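# Move foam block from desk to recessed shelf section

## Task

Pick up the small foam block lying on the desk and set it down on a shelf belonging to the shelving section at the far end of the aisle that is set back deeper than the other sections. It must rest on the shelf board itself, not on top of a carton, and the robot must not topple or finish leaning.

## Robot and tools

ROBOT. A Hello Robot Stretch 4 with one arm: an omni-wheeled base, a lift that rides up a mast, and a telescoping arm reaching forward, ending in a wrist (yaw, pitch, roll) and a two-finger gripper. It stands about 1.6 m tall; the base rim lies within 0.23 m of the base origin. Loose objects may occasionally get nudged by something else.

FRAMES. Base frame: origin on the floor beneath the base centre, x forward, y left, z up, in metres. hand_pose (a point between the open fingertips) is reported in it and may be slightly wrong. The odometry frame is the base frame as it was when the scene began; base_odometry lives there and counts only wheel rotation, so slip looks like travel. Heading is in rad, left positive, -3.142 to 3.142.

move. Sends one action; always include "blocking": false (true or omitted is refused). It returns in about 0.5 s while motion continues. An action holds "base", "joints" or both, optionally with "speeds", "pace" or "contact_limits"; or "end_of_arm" by itself. Motions begin together and may end separately. A later move overrides only the joints (and base) it names.
- base: a relative offset from where the base last reported itself, one command per call. {"translate_m": d} straight ahead/back, forward positive, -2 to 2 m. {"strafe_m": d} sideways, left positive, -2 to 2 m. {"rotate_rad": d} spin in place, counter-clockwise positive, -3.2 to 3.2. translate_m and strafe_m may be combined into one straight diagonal drive; rotate_rad cannot be combined.
- joints: absolute targets by name (not offsets): lift_m 0 to 1.2 m; arm_m 0 to 0.55 m extension; wrist_yaw_rad -1.134 to 4.276 (0 facing forward, positive left, 3.14 tucked back, past 3.4 the arm may obstruct); wrist_pitch_rad -1.117 to 4.259 (0 level, 1.57 pointing down); wrist_roll_rad -1.117 to 4.259 (0 fingers level, positive clockwise viewed from behind); gripper_m -0.038 to 0.141, the fingertip gap in metres (reading may be off by up to 0.015; -0.02 or below makes the tips press together). Targets outside a range are clipped and reported; other bad values refuse the call; unknown keys make it invalid.
- pace: "slow", "default", "fast", "max". Base 0.1/0.3/0.4/0.6 m/s and 1/2/3/4 rad/s; lift 0.15/0.3/0.4/0.5 m/s; arm 0.1/0.4/0.6/0.7 m/s; wrist 1.82 rad/s always. A raised lift (above 0.2) slows the base, down to 0.3 m/s and 1 rad/s at 1.2. speeds: per-joint top speed (not gripper_m).
- contact_limits: 0 (gentlest) to 1 for arm_m, lift_m, translate_m, strafe_m, rotate_rad, placed only next to its own command; default 0.5. Even at 0 the arm needs a firm shove to stop; for a light press, use 0 and aim just 1 to 3 mm beyond contact. When lifting a load keep lift_m's limit at 0.15 or more for 1 kg. A base limit persists until the next base action.
- end_of_arm: "enable_torque" revives limp wrist or gripper motors.
- cameras: list from head_camera, head_left_camera, head_right_camera, wrist_camera, all; omitted means all, [] means none.

wait(seconds 0 to 10, cameras): lets time pass, returns early once moves settle; wait(0) shows progress under "earlier move". stop(cameras): brakes all running motions, which then report "stopped"; also re-brakes slack wheels (see the "stop:" line). zoom_image(camera, region [x0,y0,x1,y1] in pixels, top-left origin, at most 504x504): a closer look at that camera's latest image. finished_scene(scene = current scene number): ends the scene for good; the block must stay placed without the robot.

RESULTS. "move" reads done, or the worst status. base_status/joint_status: moving, done, off_target (rested short, may still push), contact_stop (held back, went slack), time_out (target dropped), limit_stop_at_own_body, limit_stop_at_tilt (lean over 6 degrees; lift, arm, wheels slack), torque_fault (motor limp until enable_torque). Any uncommanded stop, or a refused call, cancels the rest of that reply's move/wait/finished_scene calls. on_its_own lists what happened unasked (slack joints, off motors, tilt changes; "held at" is a target). lidar_m: 12 distances from the base origin, 30-degree sectors, 1st straight ahead then counter-clockwise (4th left, 7th behind, 10th right); "-" means nothing or closer than 0.25 m; sees 0.15 m up to robot height, misses glass and thin legs. wrist_depth_mm: 7x7 grid of depths from top left, 100 to 2000 mm, "-" unknown. turned_by_wheels vs turned_by_imu differing by over ~0.1 rad in one move suggests a bump or slip. base_tilt in degrees (forward, right). motor_effort in percent with peak in brackets; servo_current in mA. The "pictures" line orders the images. Camera intrinsics and extrinsics (T_world_to_cam maps base frame to camera) are given per camera; the wrist camera's pose follows the joints.

GRIPPING. Close to more than 0.015 below the object's width; about 0.06 below resists tugs. Hold is confirmed by a servo_current rise on gripper_m, not by the reading. Fingertips pressed on a surface can jam.

AVOID. Self-collision: gripper above the base with lift under about 0.2 (0.45 pointing down); pitch up plus roll; yaw + pitch below about -1.1; with wrist folded back, tilting or rolling. Tipping: turning or driving with a heavy load and arm out, or pushing hard up high. Also avoid dropping the block, slamming, hard hits, and leaving parts moving when releasing.

Each tool is called after ">>>" in YAML: its name, and indented under it one key for each argument.

## Session

>>> move:

Scene clock: 0.00 s.
base_odometry: x=+0.000 y=+0.000 heading=+0.000
turned_by_wheels: +0.000
turned_by_imu: +0.000
base_tilt: forward=+0.4 right=+1.5
lidar_m: 1.23 1.23 1.41 2.40 1.42 1.83 2.96 2.95 1.60 1.35 1.35 1.48
base_status: not commanded
joint_positions: lift_m=+0.140 arm_m=+0.002 wrist_yaw_rad=+3.046 wrist_pitch_rad=+0.002 wrist_roll_rad=+0.000 gripper_m=+0.056
joint_status: not commanded
measured_speeds: all 0
motor_effort: lift_m=+20 arm_m=-4 wheel_0=+0 wheel_1=+0 wheel_2=+0
servo_current: wrist_yaw_rad=33 wrist_pitch_rad=33 wrist_roll_rad=26 gripper_m=46
hand_pose: x=-0.1056 y=+0.1144 z=+0.3181 quat_wxyz=(+0.048, -0.001, +0.000, +0.999) (m; base frame)
wrist_depth_mm: 136 139 - - - - - / 114 140 - - - - - / 123 150 - - - - - / 137 192 - - - - - / - - - - - 1921 - / 1118 1138 196 1008 1078 1205 1205 / 798 723 831 152 759 866 854
pictures: head_camera, head_left_camera, head_right_camera, wrist_camera

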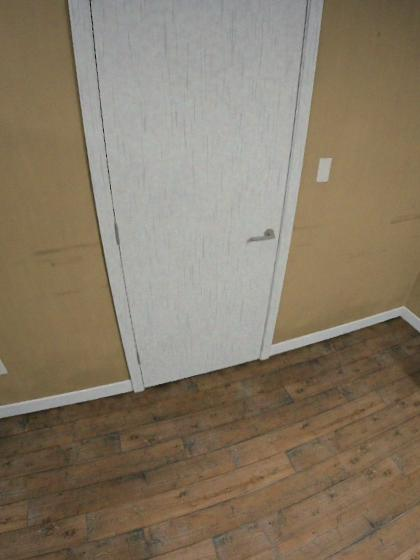

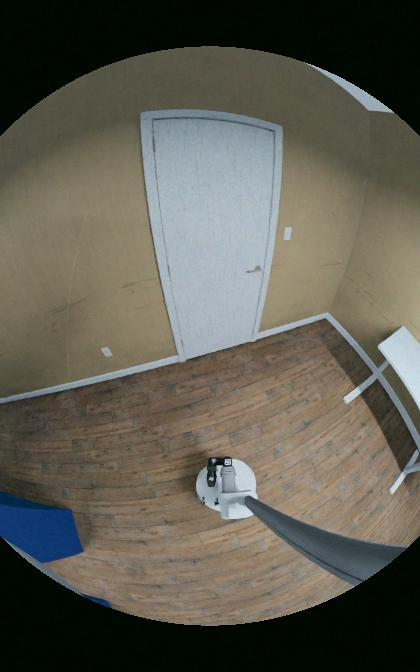

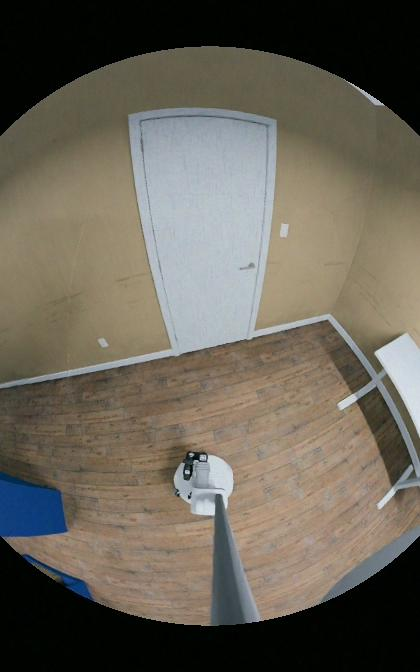

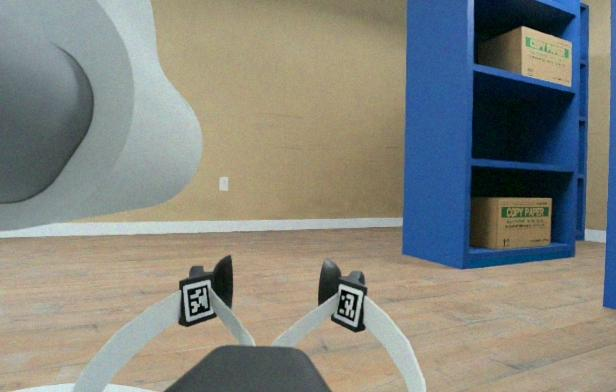

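>>> move:
  base: {"rotate_rad": -1.57}
  blocking: false
  cameras: []

>>> wait:
  seconds: 3

Scene clock: 3.87 s.
move: moving
base_odometry: x=+0.000 y=+0.000 heading=-0.261
turned_by_wheels: -0.261
turned_by_imu: -0.258
base_tilt: forward=+0.4 right=+1.4
lidar_m: 1.31 1.22 1.30 1.75 1.42 1.50 2.01 2.94 3.04 1.42 1.32 1.91
base_status: rotate_rad moving
joint_positions: lift_m=+0.140 arm_m=+0.002 wrist_yaw_rad=+3.046 wrist_pitch_rad=+0.002 wrist_roll_rad=+0.000 gripper_m=+0.056
joint_status: not commanded
measured_speeds: translate_m=+0.001 strafe_m=-0.001 rotate_rad=-0.990 lift_m=+0.000 arm_m=+0.000 wrist_yaw_rad=+0.000 wrist_pitch_rad=+0.000 wrist_roll_rad=+0.000
motor_effort: lift_m=+20(20) arm_m=-4(4) wheel_0=+6(7) wheel_1=+7(7) wheel_2=+7(8)
servo_current: wrist_yaw_rad=39(46) wrist_pitch_rad=39(52) wrist_roll_rad=26(33) gripper_m=39(52)
hand_pose: x=-0.1056 y=+0.1144 z=+0.3181 quat_wxyz=(+0.048, -0.001, +0.000, +0.999) (m; base frame)
wrist_depth_mm: 135 140 - - - - - / 113 140 - - - - - / 123 150 - - - - - / 137 192 - - - - - / 1983 - - - - - - / 1118 1138 196 991 1098 1205 1098 / 798 715 831 153 750 866 854
pictures: none
No camera images: "cameras" was empty.

Scene clock: 5.43 s.
earlier move: done
base_odometry: x=+0.000 y=+0.000 heading=-1.570
turned_by_wheels: -1.309
turned_by_imu: -1.293
base_tilt: forward=+0.2 right=+1.4
lidar_m: 1.33 1.34 1.46 1.25 1.24 1.46 2.48 1.41 1.84 2.96 2.93 1.56
base_status: done
joint_positions: lift_m=+0.140 arm_m=+0.002 wrist_yaw_rad=+3.046 wrist_pitch_rad=+0.002 wrist_roll_rad=+0.000 gripper_m=+0.056
joint_status: not commanded
measured_speeds: all 0
motor_effort: lift_m=+20(20) arm_m=-4(4) wheel_0=+3(7) wheel_1=+0(9) wheel_2=+1(8)
servo_current: wrist_yaw_rad=39(46) wrist_pitch_rad=33(52) wrist_roll_rad=26(33) gripper_m=39(52)
hand_pose: x=-0.1056 y=+0.1144 z=+0.3181 quat_wxyz=(+0.048, -0.001, +0.000, +0.999) (m; base frame)
wrist_depth_mm: 136 140 - - - - - / 115 140 - - - - - / 121 153 - - - - - / 138 205 - - - - - / - - - - 1983 - - / 1098 1118 196 1008 1098 1182 1078 / 798 715 831 152 750 854 854
wait: 1.57 of 3 s (the move ended)
pictures: head_camera, head_left_camera, head_right_camera, wrist_camera

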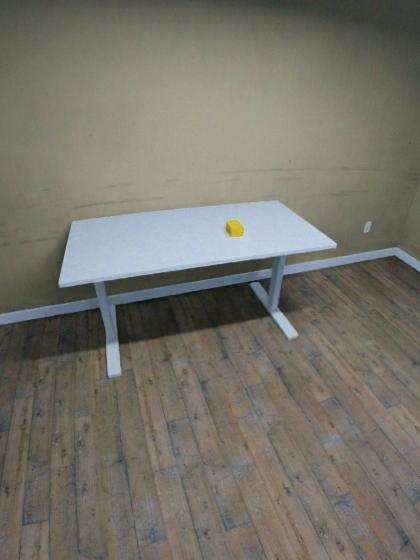

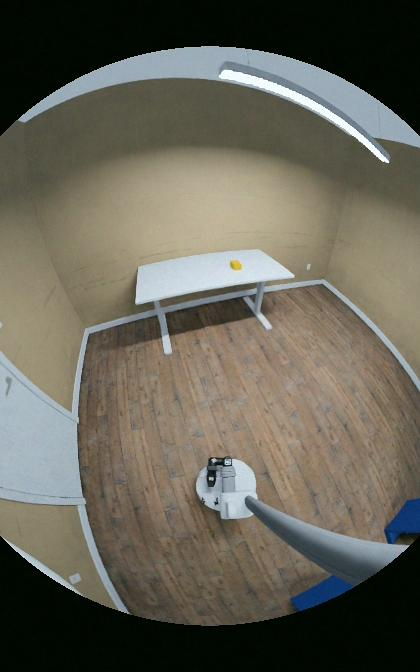

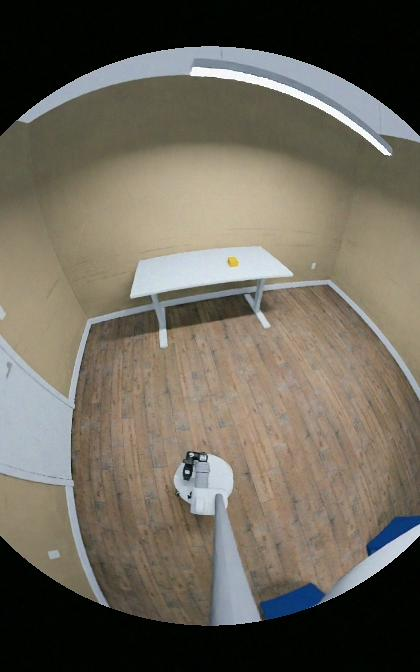

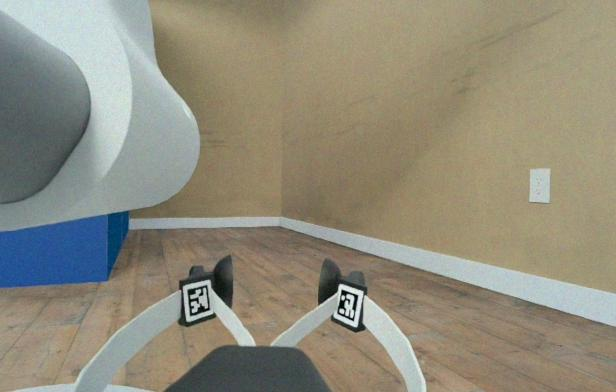

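>>> move:
  joints: {"lift_m": 0.8, "wrist_yaw_rad": 0, "gripper_m": 0.12}
  base: {"translate_m": 0.5, "strafe_m": -0.2}
  blocking: false
  cameras: ["head_camera"]

>>> zoom_image:
  camera: "head_camera"
  region: [160, 170, 300, 290]

>>> wait:
  seconds: 5
  cameras: ["head_camera","wrist_camera"]

Scene clock: 18.53 s.
move: moving
base_odometry: x=-0.013 y=-0.032 heading=-1.569
turned_by_wheels: +0.000
turned_by_imu: +0.000
base_tilt: forward=+0.4 right=+1.5
lidar_m: 1.29 1.32 1.48 1.27 1.23 1.46 2.53 1.47 1.85 2.93 2.92 1.55
base_status: translate_m moving; strafe_m moving
joint_positions: lift_m=+0.179 arm_m=+0.002 wrist_yaw_rad=+2.447 wrist_pitch_rad=+0.002 wrist_roll_rad=+0.000 gripper_m=+0.076
joint_status: lift_m moving; wrist_yaw_rad moving; gripper_m moving
measured_speeds: translate_m=+0.125 strafe_m=-0.049 rotate_rad=+0.007 lift_m=+0.149 arm_m=+0.000 wrist_yaw_rad=-1.813 wrist_pitch_rad=+0.000 wrist_roll_rad=+0.000
motor_effort: lift_m=+27(27) arm_m=-4(4) wheel_0=+7(9) wheel_1=+5(5) wheel_2=-8(9)
servo_current: wrist_yaw_rad=98(104) wrist_pitch_rad=46(52) wrist_roll_rad=26(39) gripper_m=98(104)
hand_pose: x=+0.0076 y=+0.2518 z=+0.3570 quat_wxyz=(+0.340, -0.001, +0.000, +0.940) (m; base frame)
wrist_depth_mm: - - - - - 1098 - / - - - - - 1118 - / - - - - - 1118 - / - - - - - - - / - - 1983 - - - - / 1205 1205 198 1255 190 1138 - / 866 750 904 149 809 866 866
pictures: head_camera

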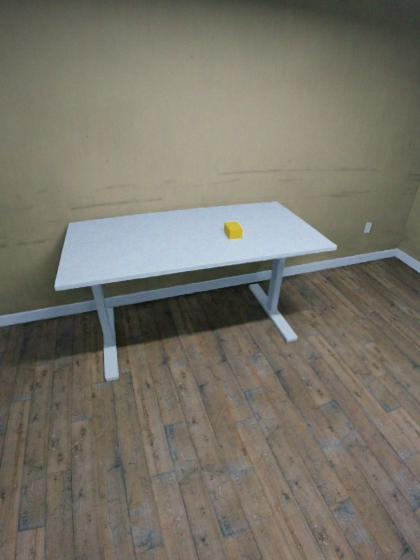

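Scaled by 3.600 from the camera's 420x560 image, which has a finer 1200x1600 frame.

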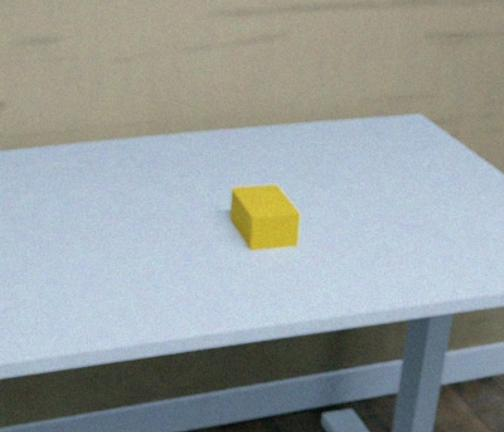

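Scene clock: 21.50 s.
earlier move: done
base_odometry: x=-0.199 y=-0.500 heading=-1.569
turned_by_wheels: +0.000
turned_by_imu: -0.002
base_tilt: forward=+0.3 right=+1.5
lidar_m: 0.90 0.90 1.06 1.53 1.57 1.83 1.84 1.84 2.11 2.62 2.61 1.08
base_status: done
joint_positions: lift_m=+0.800 arm_m=+0.002 wrist_yaw_rad=+0.003 wrist_pitch_rad=+0.002 wrist_roll_rad=+0.000 gripper_m=+0.120
joint_status: all done
measured_speeds: all 0
motor_effort: lift_m=+24(28) arm_m=-4(4) wheel_0=+1(10) wheel_1=+1(5) wheel_2=+1(10)
servo_current: wrist_yaw_rad=46(130) wrist_pitch_rad=46(52) wrist_roll_rad=26(39) gripper_m=39(104)
hand_pose: x=+0.4619 y=-0.0864 z=+0.9773 quat_wxyz=(+1.000, +0.000, +0.001, +0.002) (m; base frame)
wrist_depth_mm: - - - - - - - / - - - - - - - / - - - - - - - / - - - - - - - / - - - - - - - / - 186 170 - 195 - - / - - - - 1229 - -
wait: 2.97 of 5 s (the move ended)
pictures: head_camera, wrist_camera
camera_calibration:
wrist_camera: T_world_to_cam=[[-0.0444966, -0.998062, 0.0434965, -0.13097], [-0.0246502, -0.0424295, -0.998795, 1.03685], [0.998705, -0.0455152, -0.0227145, -0.213381], [0, 0, 0, 1]] pos_world=[0.232835, -0.0964349, 1.03645]

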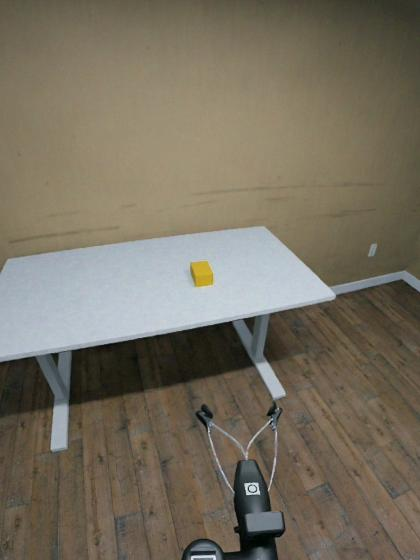

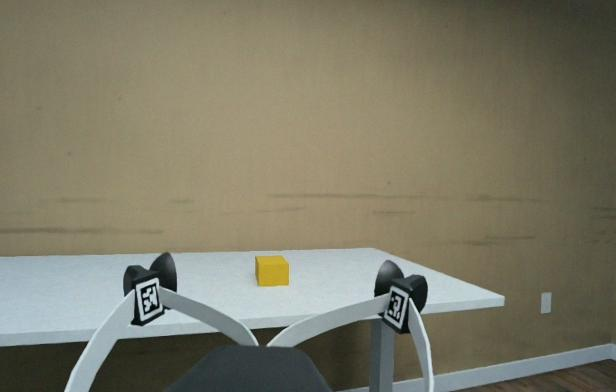

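>>> move:
  joints: {"gripper_m": 0.141, "wrist_pitch_rad": 0.35, "lift_m": 0.86}
  base: {"translate_m": 0.3, "strafe_m": 0.04}
  blocking: false
  cameras: ["head_camera"]

>>> wait:
  seconds: 5
  cameras: ["head_camera","wrist_camera"]

>>> zoom_image:
  camera: "wrist_camera"
  region: [180, 80, 400, 290]

>>> zoom_image:
  camera: "head_camera"
  region: [140, 250, 290, 400]

Scene clock: 37.17 s.
move: moving
base_odometry: x=-0.195 y=-0.533 heading=-1.569
turned_by_wheels: +0.000
turned_by_imu: -0.001
base_tilt: forward=+0.4 right=+1.2
lidar_m: 0.89 0.89 1.02 1.59 1.57 1.83 1.87 1.88 2.14 2.61 2.60 1.06
base_status: translate_m moving; strafe_m moving
joint_positions: lift_m=+0.838 arm_m=+0.002 wrist_yaw_rad=+0.003 wrist_pitch_rad=+0.348 wrist_roll_rad=+0.000 gripper_m=+0.133
joint_status: lift_m moving; wrist_pitch_rad moving; gripper_m moving
measured_speeds: translate_m=+0.124 strafe_m=+0.016 rotate_rad=-0.001 lift_m=+0.121 arm_m=+0.000 wrist_yaw_rad=+0.000 wrist_pitch_rad=+0.079 wrist_roll_rad=+0.000
motor_effort: lift_m=+24(27) arm_m=-4(4) wheel_0=+6(6) wheel_1=+8(8) wheel_2=-8(9)
servo_current: wrist_yaw_rad=33(39) wrist_pitch_rad=33(72) wrist_roll_rad=26(33) gripper_m=65(104)
hand_pose: x=+0.4445 y=-0.0865 z=+0.9174 quat_wxyz=(+0.985, +0.000, +0.173, +0.002) (m; base frame)
wrist_depth_mm: - - - - - - - / - - - - - - - / - - - - - - - / - - - - - - - / - - - - 1366 - - / 1499 194 1499 1661 201 1661 1708 / 1308 1308 1366 - 1397 1366 1430
pictures: head_camera

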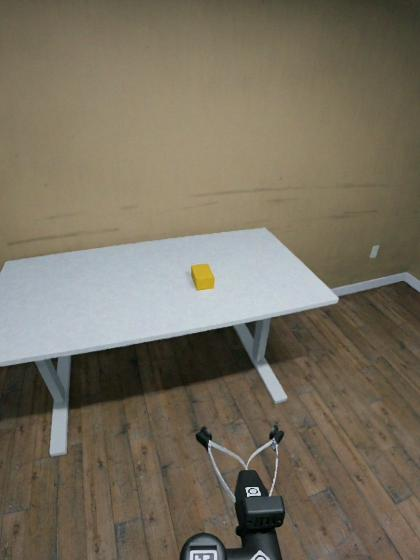

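Scene clock: 39.13 s.
earlier move: done
base_odometry: x=-0.159 y=-0.800 heading=-1.569
turned_by_wheels: +0.000
turned_by_imu: +0.000
base_tilt: forward=+0.1 right=+1.5
lidar_m: 0.62 0.61 0.76 1.62 1.60 1.90 2.13 2.15 2.47 2.56 2.57 0.75
base_status: done
joint_positions: lift_m=+0.860 arm_m=+0.002 wrist_yaw_rad=+0.003 wrist_pitch_rad=+0.350 wrist_roll_rad=+0.000 gripper_m=+0.141
joint_status: all done
measured_speeds: all 0
motor_effort: lift_m=+24(27) arm_m=-4(4) wheel_0=+3(7) wheel_1=+1(8) wheel_2=+1(10)
servo_current: wrist_yaw_rad=39(46) wrist_pitch_rad=46(72) wrist_roll_rad=26(39) gripper_m=46(104)
hand_pose: x=+0.4444 y=-0.0865 z=+0.9390 quat_wxyz=(+0.985, +0.000, +0.174, +0.002) (m; base frame)
wrist_depth_mm: - - - - - - - / - - - - - - - / - - - - - - - / - - - - - - - / - - - - - - - / - 187 172 - 198 1708 1708 / - 1336 1397 - 1336 1397 1464
wait: 1.97 of 5 s (the move ended)
pictures: head_camera, wrist_camera
camera_calibration:
wrist_camera: T_world_to_cam=[[-0.0269952, -0.997996, 0.0572257, -0.150803], [-0.363405, -0.0435321, -0.930614, 1.08463], [0.93124, -0.0459182, -0.361501, 0.15133], [0, 0, 0, 1]] pos_world=[0.249165, -0.0963355, 1.07271]

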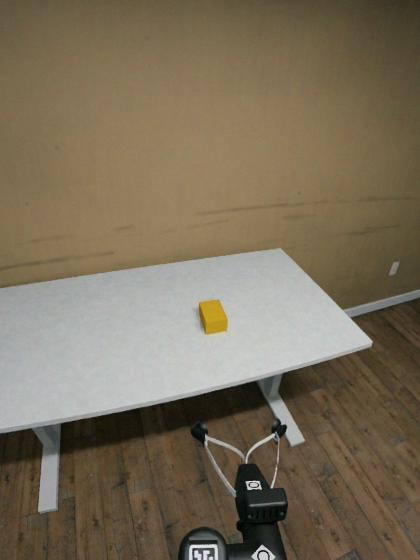

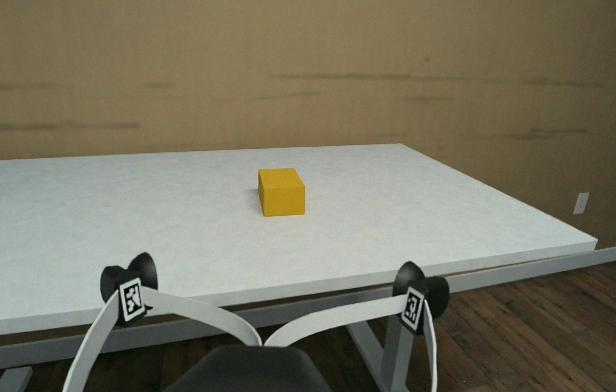

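Scaled by 2.291.

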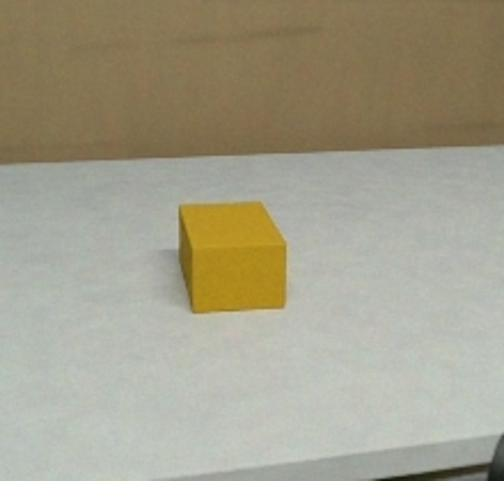

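Scaled by 3.360 from the camera's 420x560 image, which has a finer 1200x1600 frame.

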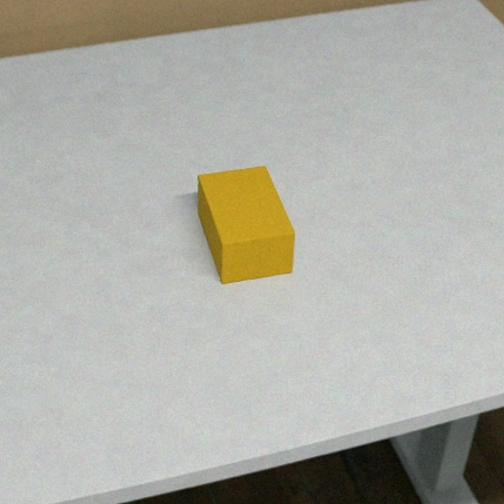

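>>> move:
  base: {"rotate_rad": 0.21}
  blocking: false
  cameras: []

>>> wait:
  seconds: 3
  cameras: []

>>> move:
  base: {"translate_m": 0.15, "strafe_m": -0.176}
  joints: {"arm_m": 0.1}
  blocking: false
  cameras: []

>>> wait:
  seconds: 5
  cameras: ["head_camera","wrist_camera"]

>>> zoom_image:
  camera: "wrist_camera"
  region: [180, 80, 400, 290]

>>> zoom_image:
  camera: "head_camera"
  region: [140, 300, 320, 480]

Scene clock: 58.27 s.
move: moving
base_odometry: x=-0.159 y=-0.800 heading=-1.378
turned_by_wheels: +0.191
turned_by_imu: +0.188
base_tilt: forward=+0.4 right=+1.4
lidar_m: 0.61 0.64 0.85 1.58 1.66 2.15 2.14 2.27 2.78 2.55 0.97 0.67
base_status: rotate_rad moving
joint_positions: lift_m=+0.860 arm_m=+0.002 wrist_yaw_rad=+0.003 wrist_pitch_rad=+0.350 wrist_roll_rad=+0.000 gripper_m=+0.141
joint_status: not commanded
measured_speeds: translate_m=+0.001 strafe_m=+0.000 rotate_rad=+0.305 lift_m=+0.000 arm_m=+0.000 wrist_yaw_rad=+0.000 wrist_pitch_rad=+0.000 wrist_roll_rad=+0.000
motor_effort: lift_m=+24(24) arm_m=-4(4) wheel_0=-3(6) wheel_1=-1(7) wheel_2=-1(7)
servo_current: wrist_yaw_rad=46(46) wrist_pitch_rad=46(46) wrist_roll_rad=33(33) gripper_m=39(52)
hand_pose: x=+0.4444 y=-0.0866 z=+0.9390 quat_wxyz=(+0.985, +0.000, +0.174, +0.002) (m; base frame)
wrist_depth_mm: - - - - - - - / - - - - - - - / - - - - - - - / - - - - - - - / - - - - - - - / - 188 172 - 197 1060 1618 / - 1366 1430 - 1397 1464 1464
pictures: none
No camera images: "cameras" was empty.

Scene clock: 58.70 s.
earlier move: done
base_odometry: x=-0.159 y=-0.800 heading=-1.360
turned_by_wheels: +0.019
turned_by_imu: +0.018
base_tilt: forward=+0.2 right=+1.3
lidar_m: 0.62 0.65 0.87 1.61 1.66 2.19 2.14 2.30 2.75 2.57 0.94 0.67
base_status: done
joint_positions: lift_m=+0.860 arm_m=+0.002 wrist_yaw_rad=+0.003 wrist_pitch_rad=+0.350 wrist_roll_rad=+0.000 gripper_m=+0.141
joint_status: not commanded
measured_speeds: all 0
motor_effort: lift_m=+24(24) arm_m=-4(4) wheel_0=-3(6) wheel_1=-1(7) wheel_2=-2(7)
servo_current: wrist_yaw_rad=26(46) wrist_pitch_rad=33(52) wrist_roll_rad=26(33) gripper_m=46(52)
hand_pose: x=+0.4444 y=-0.0866 z=+0.9390 quat_wxyz=(+0.985, +0.000, +0.174, +0.002) (m; base frame)
wrist_depth_mm: - - - - - - - / - - - - - - - / - - - - - - - / - - - - - - - / - - - - - - - / - 187 172 - 198 - 1576 / - 1336 1430 - 1397 1430 1464
wait: 0.43 of 3 s (the move ended)
pictures: none
No camera images: "cameras" was empty.

Scene clock: 59.20 s.
move: moving
base_odometry: x=-0.179 y=-0.826 heading=-1.360
turned_by_wheels: +0.000
turned_by_imu: +0.000
base_tilt: forward=+0.3 right=+1.5
lidar_m: 0.59 0.61 0.84 1.61 1.69 2.26 2.13 2.28 2.71 2.53 0.92 0.66
base_status: translate_m moving; strafe_m moving
joint_positions: lift_m=+0.860 arm_m=+0.054 wrist_yaw_rad=+0.003 wrist_pitch_rad=+0.350 wrist_roll_rad=+0.000 gripper_m=+0.141
joint_status: arm_m moving
measured_speeds: translate_m=+0.080 strafe_m=-0.096 rotate_rad=-0.005 lift_m=+0.000 arm_m=+0.195 wrist_yaw_rad=+0.000 wrist_pitch_rad=+0.000 wrist_roll_rad=+0.000
motor_effort: lift_m=+24(24) arm_m=+6(8) wheel_0=+9(10) wheel_1=-3(6) wheel_2=-8(8)
servo_current: wrist_yaw_rad=33(39) wrist_pitch_rad=46(52) wrist_roll_rad=26(33) gripper_m=39(52)
hand_pose: x=+0.4965 y=-0.0866 z=+0.9390 quat_wxyz=(+0.985, +0.000, +0.174, +0.002) (m; base frame)
wrist_depth_mm: - - - - - - - / - - - - - - - / - - - - - - - / - - - - - - - / - - - - - - - / - 187 - - 195 - - / 1336 1281 1366 - 1308 1397 1464
pictures: none
No camera images: "cameras" was empty.

Scene clock: 60.90 s.
earlier move: done
base_odometry: x=-0.299 y=-0.984 heading=-1.360
turned_by_wheels: +0.000
turned_by_imu: -0.001
base_tilt: forward=+0.4 right=+1.4
lidar_m: 0.50 0.49 0.68 1.80 1.87 2.44 2.28 2.36 2.52 2.37 0.76 0.53
base_status: done
joint_positions: lift_m=+0.860 arm_m=+0.100 wrist_yaw_rad=+0.003 wrist_pitch_rad=+0.350 wrist_roll_rad=+0.000 gripper_m=+0.141
joint_status: all done
measured_speeds: all 0
motor_effort: lift_m=+24(24) arm_m=+6(9) wheel_0=+1(10) wheel_1=-1(7) wheel_2=-1(8)
servo_current: wrist_yaw_rad=26(46) wrist_pitch_rad=39(52) wrist_roll_rad=33(39) gripper_m=46(52)
hand_pose: x=+0.5419 y=-0.0866 z=+0.9391 quat_wxyz=(+0.985, +0.000, +0.174, +0.002) (m; base frame)
wrist_depth_mm: - - - - - - - / - - - - - - - / - - - - - - - / - - - - - - - / - - - 480 - - - / - 187 172 459 195 - - / - - - - - - -
wait: 1.70 of 5 s (the move ended)
pictures: head_camera, wrist_camera
camera_calibration:
wrist_camera: T_world_to_cam=[[-0.0271757, -0.997987, 0.057298, -0.148284], [-0.3635, -0.0435295, -0.930577, 1.12005], [0.931198, -0.0461169, -0.361585, 0.0606148], [0, 0, 0, 1]] pos_world=[0.346665, -0.0964353, 1.07271]

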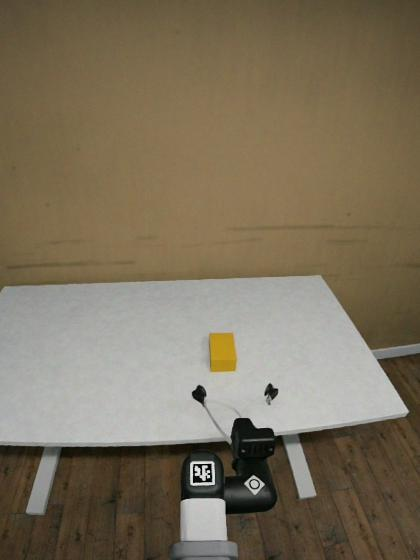

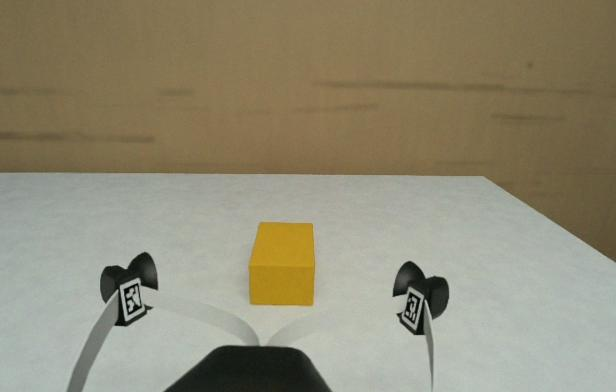

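Scaled by 2.291.

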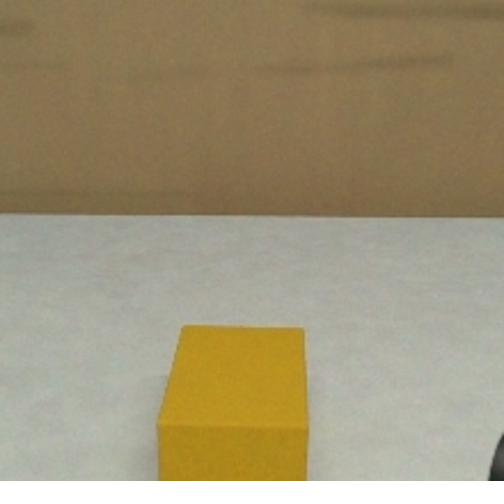

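Scaled by 2.800 from the camera's 420x560 image, which has a finer 1200x1600 frame.

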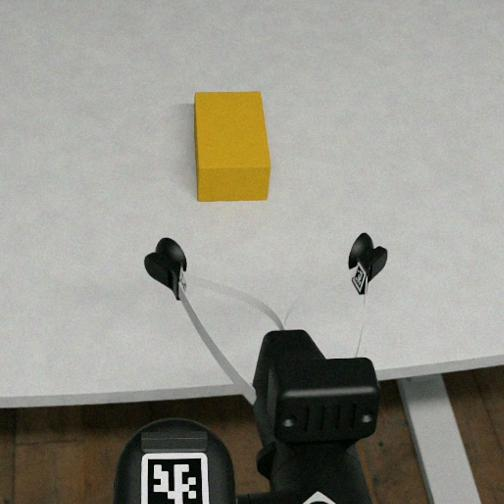

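>>> move:
  joints: {"lift_m": 0.73}
  contact_limits: {"lift_m": 0.2}
  blocking: false
  cameras: []

>>> wait:
  seconds: 3
  cameras: ["head_camera","wrist_camera"]

>>> move:
  joints: {"arm_m": 0.35}
  speeds: {"arm_m": 0.2}
  contact_limits: {"arm_m": 0.1}
  blocking: false
  cameras: []

>>> wait:
  seconds: 3
  cameras: ["head_camera","wrist_camera"]

Scene clock: 76.47 s.
move: moving
base_odometry: x=-0.299 y=-0.984 heading=-1.360
turned_by_wheels: +0.000
turned_by_imu: -0.001
base_tilt: forward=+0.5 right=+1.4
lidar_m: 0.48 0.51 0.67 1.79 1.86 2.41 2.30 2.35 2.53 2.38 0.72 0.51
base_status: not commanded
joint_positions: lift_m=+0.821 arm_m=+0.100 wrist_yaw_rad=+0.003 wrist_pitch_rad=+0.350 wrist_roll_rad=+0.000 gripper_m=+0.141
joint_status: lift_m moving
measured_speeds: translate_m=+0.000 strafe_m=+0.000 rotate_rad=+0.000 lift_m=-0.149 arm_m=+0.000 wrist_yaw_rad=+0.000 wrist_pitch_rad=+0.000 wrist_roll_rad=+0.000
motor_effort: lift_m=+13(22) arm_m=+6(6) wheel_0=+1(1) wheel_1=-1(1) wheel_2=-1(1)
servo_current: wrist_yaw_rad=33(46) wrist_pitch_rad=39(52) wrist_roll_rad=33(33) gripper_m=33(46)
contact_limits: lift_m 0.2
hand_pose: x=+0.5419 y=-0.0866 z=+0.9006 quat_wxyz=(+0.985, +0.000, +0.174, +0.002) (m; base frame)
wrist_depth_mm: - - - - - - - / - - - - - - - / - - - - - - - / - - - - - - - / - - - 452 - - - / - 188 172 - 195 - - / - - - - - - -
pictures: none
No camera images: "cameras" was empty.

Scene clock: 77.57 s.
earlier move: done
base_odometry: x=-0.299 y=-0.984 heading=-1.360
turned_by_wheels: +0.000
turned_by_imu: +0.000
base_tilt: forward=+0.4 right=+1.5
lidar_m: 0.47 0.50 0.67 1.77 1.85 2.45 2.28 2.37 2.55 2.36 0.74 0.57
base_status: not commanded
joint_positions: lift_m=+0.730 arm_m=+0.100 wrist_yaw_rad=+0.003 wrist_pitch_rad=+0.350 wrist_roll_rad=+0.000 gripper_m=+0.141
joint_status: all done
measured_speeds: all 0
motor_effort: lift_m=+14(22) arm_m=+6(6) wheel_0=+1(1) wheel_1=-1(1) wheel_2=-1(1)
servo_current: wrist_yaw_rad=39(46) wrist_pitch_rad=39(52) wrist_roll_rad=26(33) gripper_m=59(59)
contact_limits: lift_m 0.2
hand_pose: x=+0.5419 y=-0.0866 z=+0.8099 quat_wxyz=(+0.985, +0.000, +0.174, +0.002) (m; base frame)
wrist_depth_mm: - - - - - - - / - - - - - - - / - - - 449 - - - / - - - 413 - - - / - - - - - - - / - 188 172 - 195 - - / - - - - - - -
wait: 1.10 of 3 s (the move ended)
pictures: head_camera, wrist_camera
camera_calibration:
wrist_camera: T_world_to_cam=[[-0.0271757, -0.997987, 0.057298, -0.140882], [-0.3635, -0.0435295, -0.930577, 0.999824], [0.931198, -0.0461169, -0.361585, 0.013898], [0, 0, 0, 1]] pos_world=[0.346665, -0.0964353, 0.94351]

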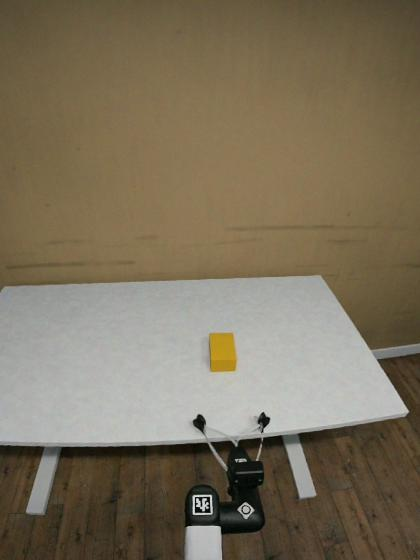

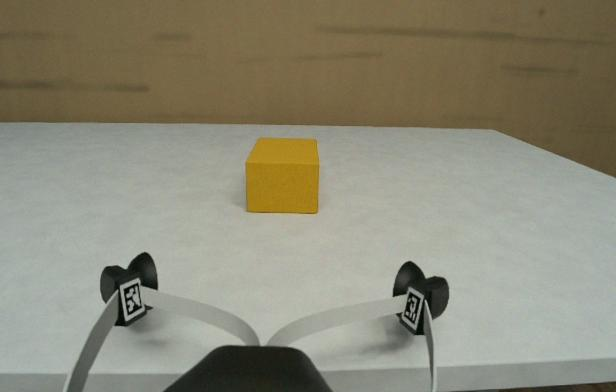

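Scene clock: 78.07 s.
move: moving
base_odometry: x=-0.299 y=-0.984 heading=-1.360
turned_by_wheels: +0.000
turned_by_imu: +0.000
base_tilt: forward=+0.4 right=+1.3
lidar_m: 0.48 0.51 0.67 1.78 1.86 2.43 2.27 2.36 2.54 2.37 0.74 0.54
base_status: not commanded
joint_positions: lift_m=+0.730 arm_m=+0.152 wrist_yaw_rad=+0.003 wrist_pitch_rad=+0.350 wrist_roll_rad=+0.000 gripper_m=+0.141
joint_status: arm_m moving
measured_speeds: translate_m=+0.000 strafe_m=+0.000 rotate_rad=+0.000 lift_m=+0.000 arm_m=+0.198 wrist_yaw_rad=+0.000 wrist_pitch_rad=+0.000 wrist_roll_rad=+0.000
motor_effort: lift_m=+14(14) arm_m=+5(8) wheel_0=+1(1) wheel_1=-1(1) wheel_2=-1(1)
servo_current: wrist_yaw_rad=33(39) wrist_pitch_rad=39(46) wrist_roll_rad=26(33) gripper_m=46(52)
contact_limits: arm_m 0.1; lift_m 0.2
hand_pose: x=+0.5943 y=-0.0866 z=+0.8099 quat_wxyz=(+0.985, +0.000, +0.174, +0.002) (m; base frame)
wrist_depth_mm: - - - - - - - / - - - - - - - / - - - - - - - / - - 368 370 - - - / - - - - - - - / - 187 172 - 196 - - / - - - - - - -
pictures: none
No camera images: "cameras" was empty.

Scene clock: 79.60 s.
earlier move: done
base_odometry: x=-0.299 y=-0.984 heading=-1.360
turned_by_wheels: +0.000
turned_by_imu: +0.000
base_tilt: forward=+0.5 right=+1.3
lidar_m: 0.48 0.49 0.67 1.80 1.86 2.45 2.30 2.37 2.53 2.37 0.73 0.52
base_status: not commanded
joint_positions: lift_m=+0.730 arm_m=+0.350 wrist_yaw_rad=+0.003 wrist_pitch_rad=+0.350 wrist_roll_rad=+0.000 gripper_m=+0.141
joint_status: all done
measured_speeds: all 0
motor_effort: lift_m=+14(14) arm_m=+6(9) wheel_0=+1(1) wheel_1=-1(1) wheel_2=-1(1)
servo_current: wrist_yaw_rad=39(46) wrist_pitch_rad=39(52) wrist_roll_rad=33(39) gripper_m=46(52)
contact_limits: arm_m 0.1; lift_m 0.2
hand_pose: x=+0.7919 y=-0.0866 z=+0.8099 quat_wxyz=(+0.985, +0.000, +0.174, +0.002) (m; base frame)
wrist_depth_mm: - - - - - - - / - - - - - - - / - - - - - - - / - - - 285 - - - / - - 219 222 - - - / - 187 183 183 195 - - / - - 194 - - - -
wait: 1.53 of 3 s (the move ended)
pictures: head_camera, wrist_camera
camera_calibration:
wrist_camera: T_world_to_cam=[[-0.0271757, -0.997987, 0.057298, -0.134088], [-0.3635, -0.0435295, -0.930577, 1.0907], [0.931198, -0.0461169, -0.361585, -0.218901], [0, 0, 0, 1]] pos_world=[0.596665, -0.0964353, 0.94351]

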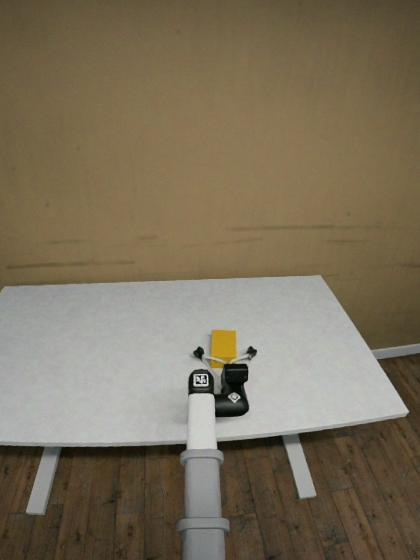

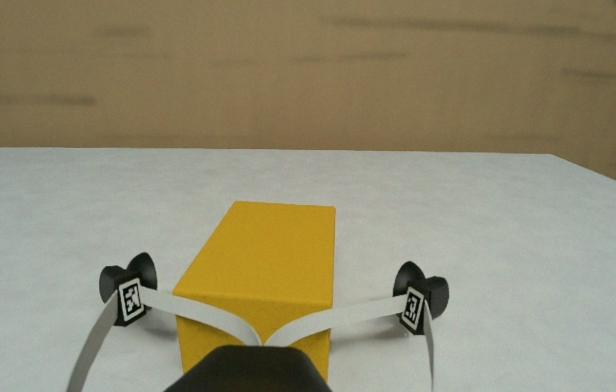

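>>> move:
  joints: {"gripper_m": 0.035}
  blocking: false
  cameras: []

>>> wait:
  seconds: 3
  cameras: ["wrist_camera"]

>>> move:
  joints: {"lift_m": 0.83}
  blocking: false
  cameras: []

>>> wait:
  seconds: 3
  cameras: ["head_camera","wrist_camera"]

Scene clock: 88.37 s.
move: moving
base_odometry: x=-0.299 y=-0.984 heading=-1.360
turned_by_wheels: +0.000
turned_by_imu: -0.001
base_tilt: forward=+0.5 right=+1.5
lidar_m: 0.47 0.50 0.66 1.79 1.88 2.42 2.28 2.33 2.52 2.36 0.76 0.52
base_status: not commanded
joint_positions: lift_m=+0.730 arm_m=+0.350 wrist_yaw_rad=+0.003 wrist_pitch_rad=+0.350 wrist_roll_rad=+0.000 gripper_m=+0.129
joint_status: gripper_m moving
measured_speeds: all 0
motor_effort: lift_m=+14(14) arm_m=+7(7) wheel_0=+1(1) wheel_1=-1(1) wheel_2=-1(1)
servo_current: wrist_yaw_rad=39(39) wrist_pitch_rad=52(52) wrist_roll_rad=20(39) gripper_m=72(98)
contact_limits: arm_m 0.1; lift_m 0.2
hand_pose: x=+0.7919 y=-0.0866 z=+0.8099 quat_wxyz=(+0.985, +0.000, +0.174, +0.002) (m; base frame)
wrist_depth_mm: - - - - - - - / - - - - - - - / - - - - - - - / - - - 285 - - - / - - 219 222 - - - / - 187 182 183 195 - - / - - 193 133 - - -
pictures: none
No camera images: "cameras" was empty.

Scene clock: 89.87 s.
earlier move: done
base_odometry: x=-0.299 y=-0.984 heading=-1.360
turned_by_wheels: +0.000
turned_by_imu: +0.000
base_tilt: forward=+0.3 right=+1.4
lidar_m: 0.49 0.49 0.67 1.81 1.85 2.45 2.31 2.36 2.54 2.35 0.73 0.52
base_status: not commanded
joint_positions: lift_m=+0.730 arm_m=+0.350 wrist_yaw_rad=+0.003 wrist_pitch_rad=+0.350 wrist_roll_rad=+0.000 gripper_m=+0.036
joint_status: all done
measured_speeds: all 0
motor_effort: lift_m=+14(14) arm_m=+7(7) wheel_0=+1(1) wheel_1=-1(2) wheel_2=-1(1)
servo_current: wrist_yaw_rad=26(46) wrist_pitch_rad=46(65) wrist_roll_rad=26(39) gripper_m=104(208)
contact_limits: arm_m 0.1; lift_m 0.2
hand_pose: x=+0.7919 y=-0.0866 z=+0.8098 quat_wxyz=(+0.985, +0.000, +0.174, +0.002) (m; base frame)
wrist_depth_mm: - - - - - - - / - - - - - - - / - - - - - - - / - - - 273 - - - / - - 209 213 - - - / - 171 170 171 185 - - / - - 150 176 - - -
wait: 1.50 of 3 s (the move ended)
pictures: wrist_camera
camera_calibration:
wrist_camera: T_world_to_cam=[[-0.0271632, -0.997987, 0.0573051, -0.134102], [-0.363707, -0.0435303, -0.930496, 1.09075], [0.931117, -0.0461175, -0.361792, -0.218658], [0, 0, 0, 1]] pos_world=[0.596665, -0.0964353, 0.943511]

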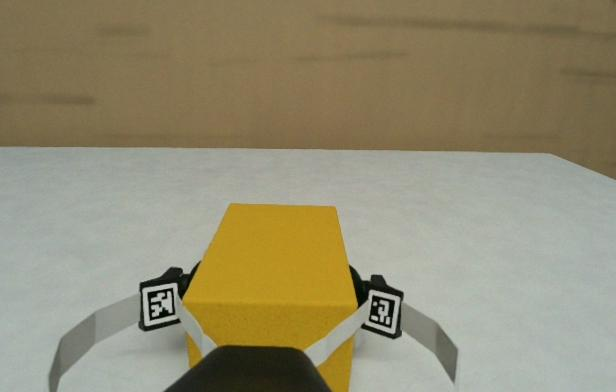

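Scene clock: 90.37 s.
move: moving
base_odometry: x=-0.299 y=-0.984 heading=-1.360
turned_by_wheels: +0.000
turned_by_imu: +0.000
base_tilt: forward=+0.3 right=+1.5
lidar_m: 0.46 0.52 0.68 1.79 1.86 2.45 2.27 2.38 2.54 2.38 0.75 0.52
base_status: not commanded
joint_positions: lift_m=+0.769 arm_m=+0.350 wrist_yaw_rad=+0.003 wrist_pitch_rad=+0.350 wrist_roll_rad=+0.000 gripper_m=+0.036
joint_status: lift_m moving
measured_speeds: translate_m=+0.000 strafe_m=+0.000 rotate_rad=+0.000 lift_m=+0.149 arm_m=+0.000 wrist_yaw_rad=+0.000 wrist_pitch_rad=+0.000 wrist_roll_rad=+0.000
motor_effort: lift_m=+27(27) arm_m=+6(7) wheel_0=+1(1) wheel_1=-1(1) wheel_2=-1(1)
servo_current: wrist_yaw_rad=39(39) wrist_pitch_rad=39(46) wrist_roll_rad=33(33) gripper_m=111(111)
contact_limits: arm_m 0.1
hand_pose: x=+0.7918 y=-0.0866 z=+0.8481 quat_wxyz=(+0.985, +0.000, +0.174, +0.002) (m; base frame)
wrist_depth_mm: - - - - - - - / - - - - - - - / - - - - - - - / - - - 273 - - - / - - 210 213 - - - / - 171 170 171 185 - - / - - 150 175 - - -
pictures: none
No camera images: "cameras" was empty.

Scene clock: 91.30 s.
earlier move: done
base_odometry: x=-0.299 y=-0.984 heading=-1.360
turned_by_wheels: +0.000
turned_by_imu: +0.000
base_tilt: forward=+0.2 right=+1.4
lidar_m: 0.47 0.50 0.68 1.79 1.88 2.44 2.27 2.34 2.55 2.37 0.78 0.51
base_status: not commanded
joint_positions: lift_m=+0.830 arm_m=+0.350 wrist_yaw_rad=+0.003 wrist_pitch_rad=+0.350 wrist_roll_rad=+0.000 gripper_m=+0.036
joint_status: all done
measured_speeds: all 0
motor_effort: lift_m=+24(27) arm_m=+6(7) wheel_0=+1(1) wheel_1=-1(2) wheel_2=-1(1)
servo_current: wrist_yaw_rad=39(46) wrist_pitch_rad=46(52) wrist_roll_rad=26(33) gripper_m=104(111)
contact_limits: arm_m 0.1
hand_pose: x=+0.7918 y=-0.0866 z=+0.9089 quat_wxyz=(+0.985, +0.000, +0.174, +0.002) (m; base frame)
wrist_depth_mm: - - - - - - - / - - - - - - - / - - - - - - - / - - - 274 - - - / - - 209 213 - - - / - 171 170 171 184 - - / - - 150 175 - - -
wait: 0.93 of 3 s (the move ended)
pictures: head_camera, wrist_camera
camera_calibration:
wrist_camera: T_world_to_cam=[[-0.0271524, -0.997987, 0.0573078, -0.13979], [-0.363914, -0.0435265, -0.930415, 1.183], [0.931037, -0.0461181, -0.362, -0.18254], [0, 0, 0, 1]] pos_world=[0.596665, -0.0964352, 1.04261]

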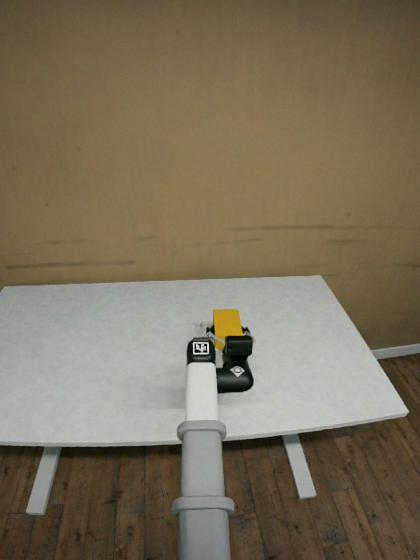

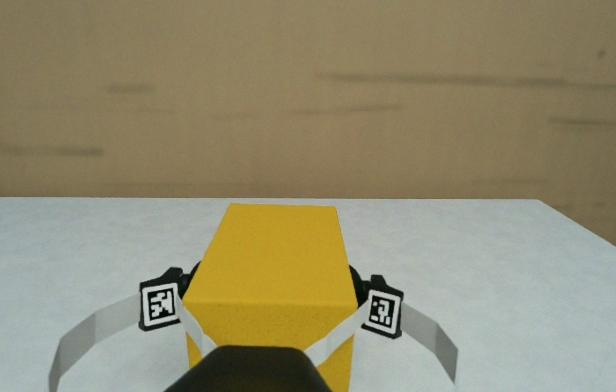

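>>> move:
  base: {"translate_m": -0.5}
  joints: {"arm_m": 0.02}
  blocking: false
  cameras: []

>>> wait:
  seconds: 4
  cameras: []

>>> move:
  base: {"rotate_rad": -1.78}
  joints: {"lift_m": 0.6}
  blocking: false
  cameras: []

>>> wait:
  seconds: 4

Scene clock: 98.80 s.
move: moving
base_odometry: x=-0.306 y=-0.952 heading=-1.360
turned_by_wheels: +0.000
turned_by_imu: -0.001
base_tilt: forward=+0.4 right=+1.4
lidar_m: 0.51 0.54 0.72 1.79 1.85 2.42 2.24 2.33 2.53 2.38 0.81 0.56
base_status: translate_m moving
joint_positions: lift_m=+0.830 arm_m=+0.298 wrist_yaw_rad=+0.003 wrist_pitch_rad=+0.350 wrist_roll_rad=+0.000 gripper_m=+0.036
joint_status: arm_m moving
measured_speeds: translate_m=-0.123 strafe_m=+0.000 rotate_rad=-0.001 lift_m=+0.000 arm_m=-0.198 wrist_yaw_rad=+0.000 wrist_pitch_rad=+0.000 wrist_roll_rad=+0.000
motor_effort: lift_m=+24(24) arm_m=-8(11) wheel_0=-6(7) wheel_1=-5(7) wheel_2=+8(10)
servo_current: wrist_yaw_rad=33(39) wrist_pitch_rad=26(52) wrist_roll_rad=26(33) gripper_m=104(104)
hand_pose: x=+0.7398 y=-0.0866 z=+0.9089 quat_wxyz=(+0.985, +0.000, +0.174, +0.002) (m; base frame)
wrist_depth_mm: - - - - - - - / - - - - - - - / - - - - - - - / - - - 274 - - - / - - 210 213 - - - / - 171 170 171 185 - - / - - 150 176 - - -
pictures: none
No camera images: "cameras" was empty.

Scene clock: 101.47 s.
earlier move: done
base_odometry: x=-0.404 y=-0.495 heading=-1.360
turned_by_wheels: +0.000
turned_by_imu: +0.000
base_tilt: forward=+0.5 right=+1.3
lidar_m: 0.97 1.00 1.91 1.74 1.84 2.38 1.80 1.92 2.59 2.42 2.46 1.05
base_status: done
joint_positions: lift_m=+0.830 arm_m=+0.020 wrist_yaw_rad=+0.003 wrist_pitch_rad=+0.350 wrist_roll_rad=+0.000 gripper_m=+0.036
joint_status: all done
measured_speeds: all 0
motor_effort: lift_m=+24(24) arm_m=-6(11) wheel_0=-3(8) wheel_1=-1(8) wheel_2=+0(10)
servo_current: wrist_yaw_rad=33(46) wrist_pitch_rad=46(52) wrist_roll_rad=26(39) gripper_m=98(117)
hand_pose: x=+0.4623 y=-0.0866 z=+0.9089 quat_wxyz=(+0.985, +0.000, +0.174, +0.002) (m; base frame)
wrist_depth_mm: - - - - - - - / - - - - - - - / - - - - - - - / - - - 274 - - - / - - 209 212 1336 - - / 1537 181 170 171 184 1756 1661 / 1281 1308 175 175 - 1308 1430
wait: 2.67 of 4 s (the move ended)
pictures: none
No camera images: "cameras" was empty.

Scene clock: 101.97 s.
move: moving
base_odometry: x=-0.404 y=-0.495 heading=-1.620
turned_by_wheels: -0.261
turned_by_imu: -0.257
base_tilt: forward=+0.4 right=+1.3
lidar_m: 0.97 0.96 1.12 1.78 1.79 2.03 1.78 1.78 2.00 2.42 2.41 1.19
base_status: rotate_rad moving
joint_positions: lift_m=+0.791 arm_m=+0.020 wrist_yaw_rad=+0.003 wrist_pitch_rad=+0.350 wrist_roll_rad=+0.000 gripper_m=+0.036
joint_status: lift_m moving
measured_speeds: translate_m=+0.000 strafe_m=+0.000 rotate_rad=-0.991 lift_m=-0.149 arm_m=+0.000 wrist_yaw_rad=+0.000 wrist_pitch_rad=+0.000 wrist_roll_rad=+0.000
motor_effort: lift_m=+13(22) arm_m=-6(6) wheel_0=+6(7) wheel_1=+7(8) wheel_2=+7(8)
servo_current: wrist_yaw_rad=39(39) wrist_pitch_rad=26(46) wrist_roll_rad=26(33) gripper_m=111(111)
hand_pose: x=+0.4623 y=-0.0866 z=+0.8705 quat_wxyz=(+0.985, +0.000, +0.174, +0.002) (m; base frame)
wrist_depth_mm: - - - - - - - / - - - - - - - / - - - - - - - / - - - 274 - - - / - - 209 213 - - - / 1430 181 170 171 185 1708 1661 / 1229 1281 175 175 1308 1281 1397
pictures: none
No camera images: "cameras" was empty.

Scene clock: 103.63 s.
earlier move: done
base_odometry: x=-0.404 y=-0.495 heading=-3.140
turned_by_wheels: -1.519
turned_by_imu: -1.500
base_tilt: forward=+0.4 right=+1.5
lidar_m: 2.43 2.42 1.15 0.98 0.99 1.19 1.75 1.77 2.04 1.78 1.77 2.06
base_status: done
joint_positions: lift_m=+0.600 arm_m=+0.020 wrist_yaw_rad=+0.003 wrist_pitch_rad=+0.350 wrist_roll_rad=+0.000 gripper_m=+0.036
joint_status: all done
measured_speeds: all 0
motor_effort: lift_m=+14(22) arm_m=-6(6) wheel_0=+2(8) wheel_1=+1(10) wheel_2=+0(9)
servo_current: wrist_yaw_rad=39(46) wrist_pitch_rad=52(52) wrist_roll_rad=33(33) gripper_m=104(111)
hand_pose: x=+0.4623 y=-0.0866 z=+0.6797 quat_wxyz=(+0.985, +0.000, +0.174, +0.002) (m; base frame)
wrist_depth_mm: - - - - - - - / - - - - - - - / - - - - - - - / - - - - - - - / 1537 1618 223 212 1661 1661 1708 / 1205 182 171 171 184 1336 1281 / 976 1008 175 176 1042 1008 1098
wait: 1.67 of 4 s (the move ended)
pictures: head_camera, head_left_camera, head_right_camera, wrist_camera
camera_calibration:
wrist_camera: T_world_to_cam=[[-0.0271524, -0.997987, 0.0573078, -0.135608], [-0.363914, -0.0435265, -0.930415, 0.849931], [0.931037, -0.0461181, -0.362, 0.041303], [0, 0, 0, 1]] pos_world=[0.267165, -0.0964352, 0.813511]

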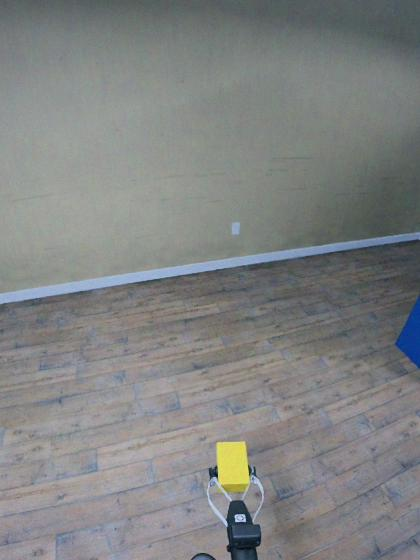

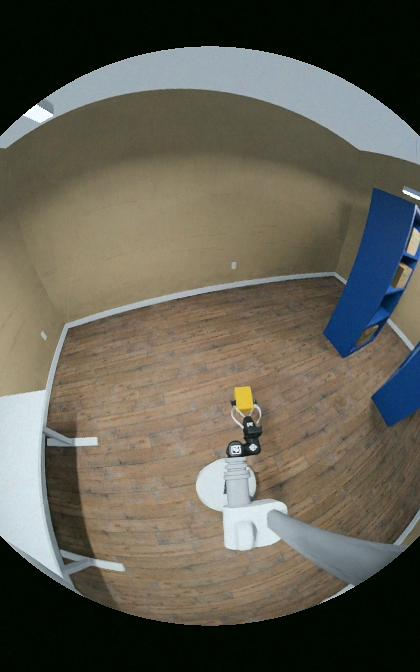

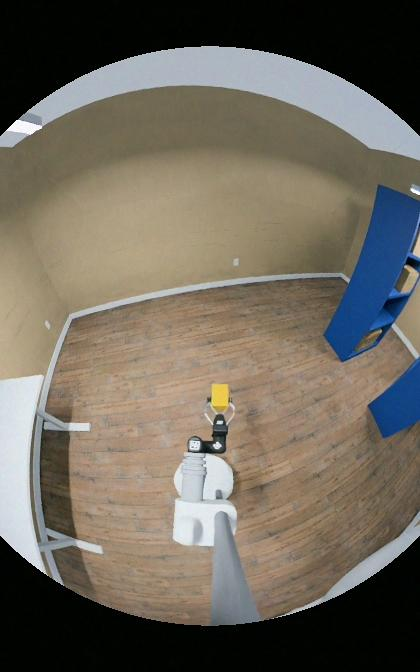

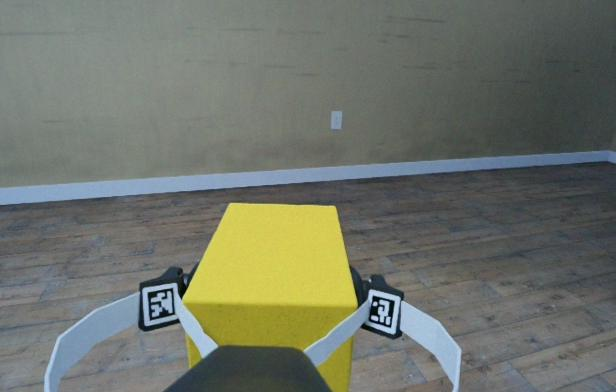

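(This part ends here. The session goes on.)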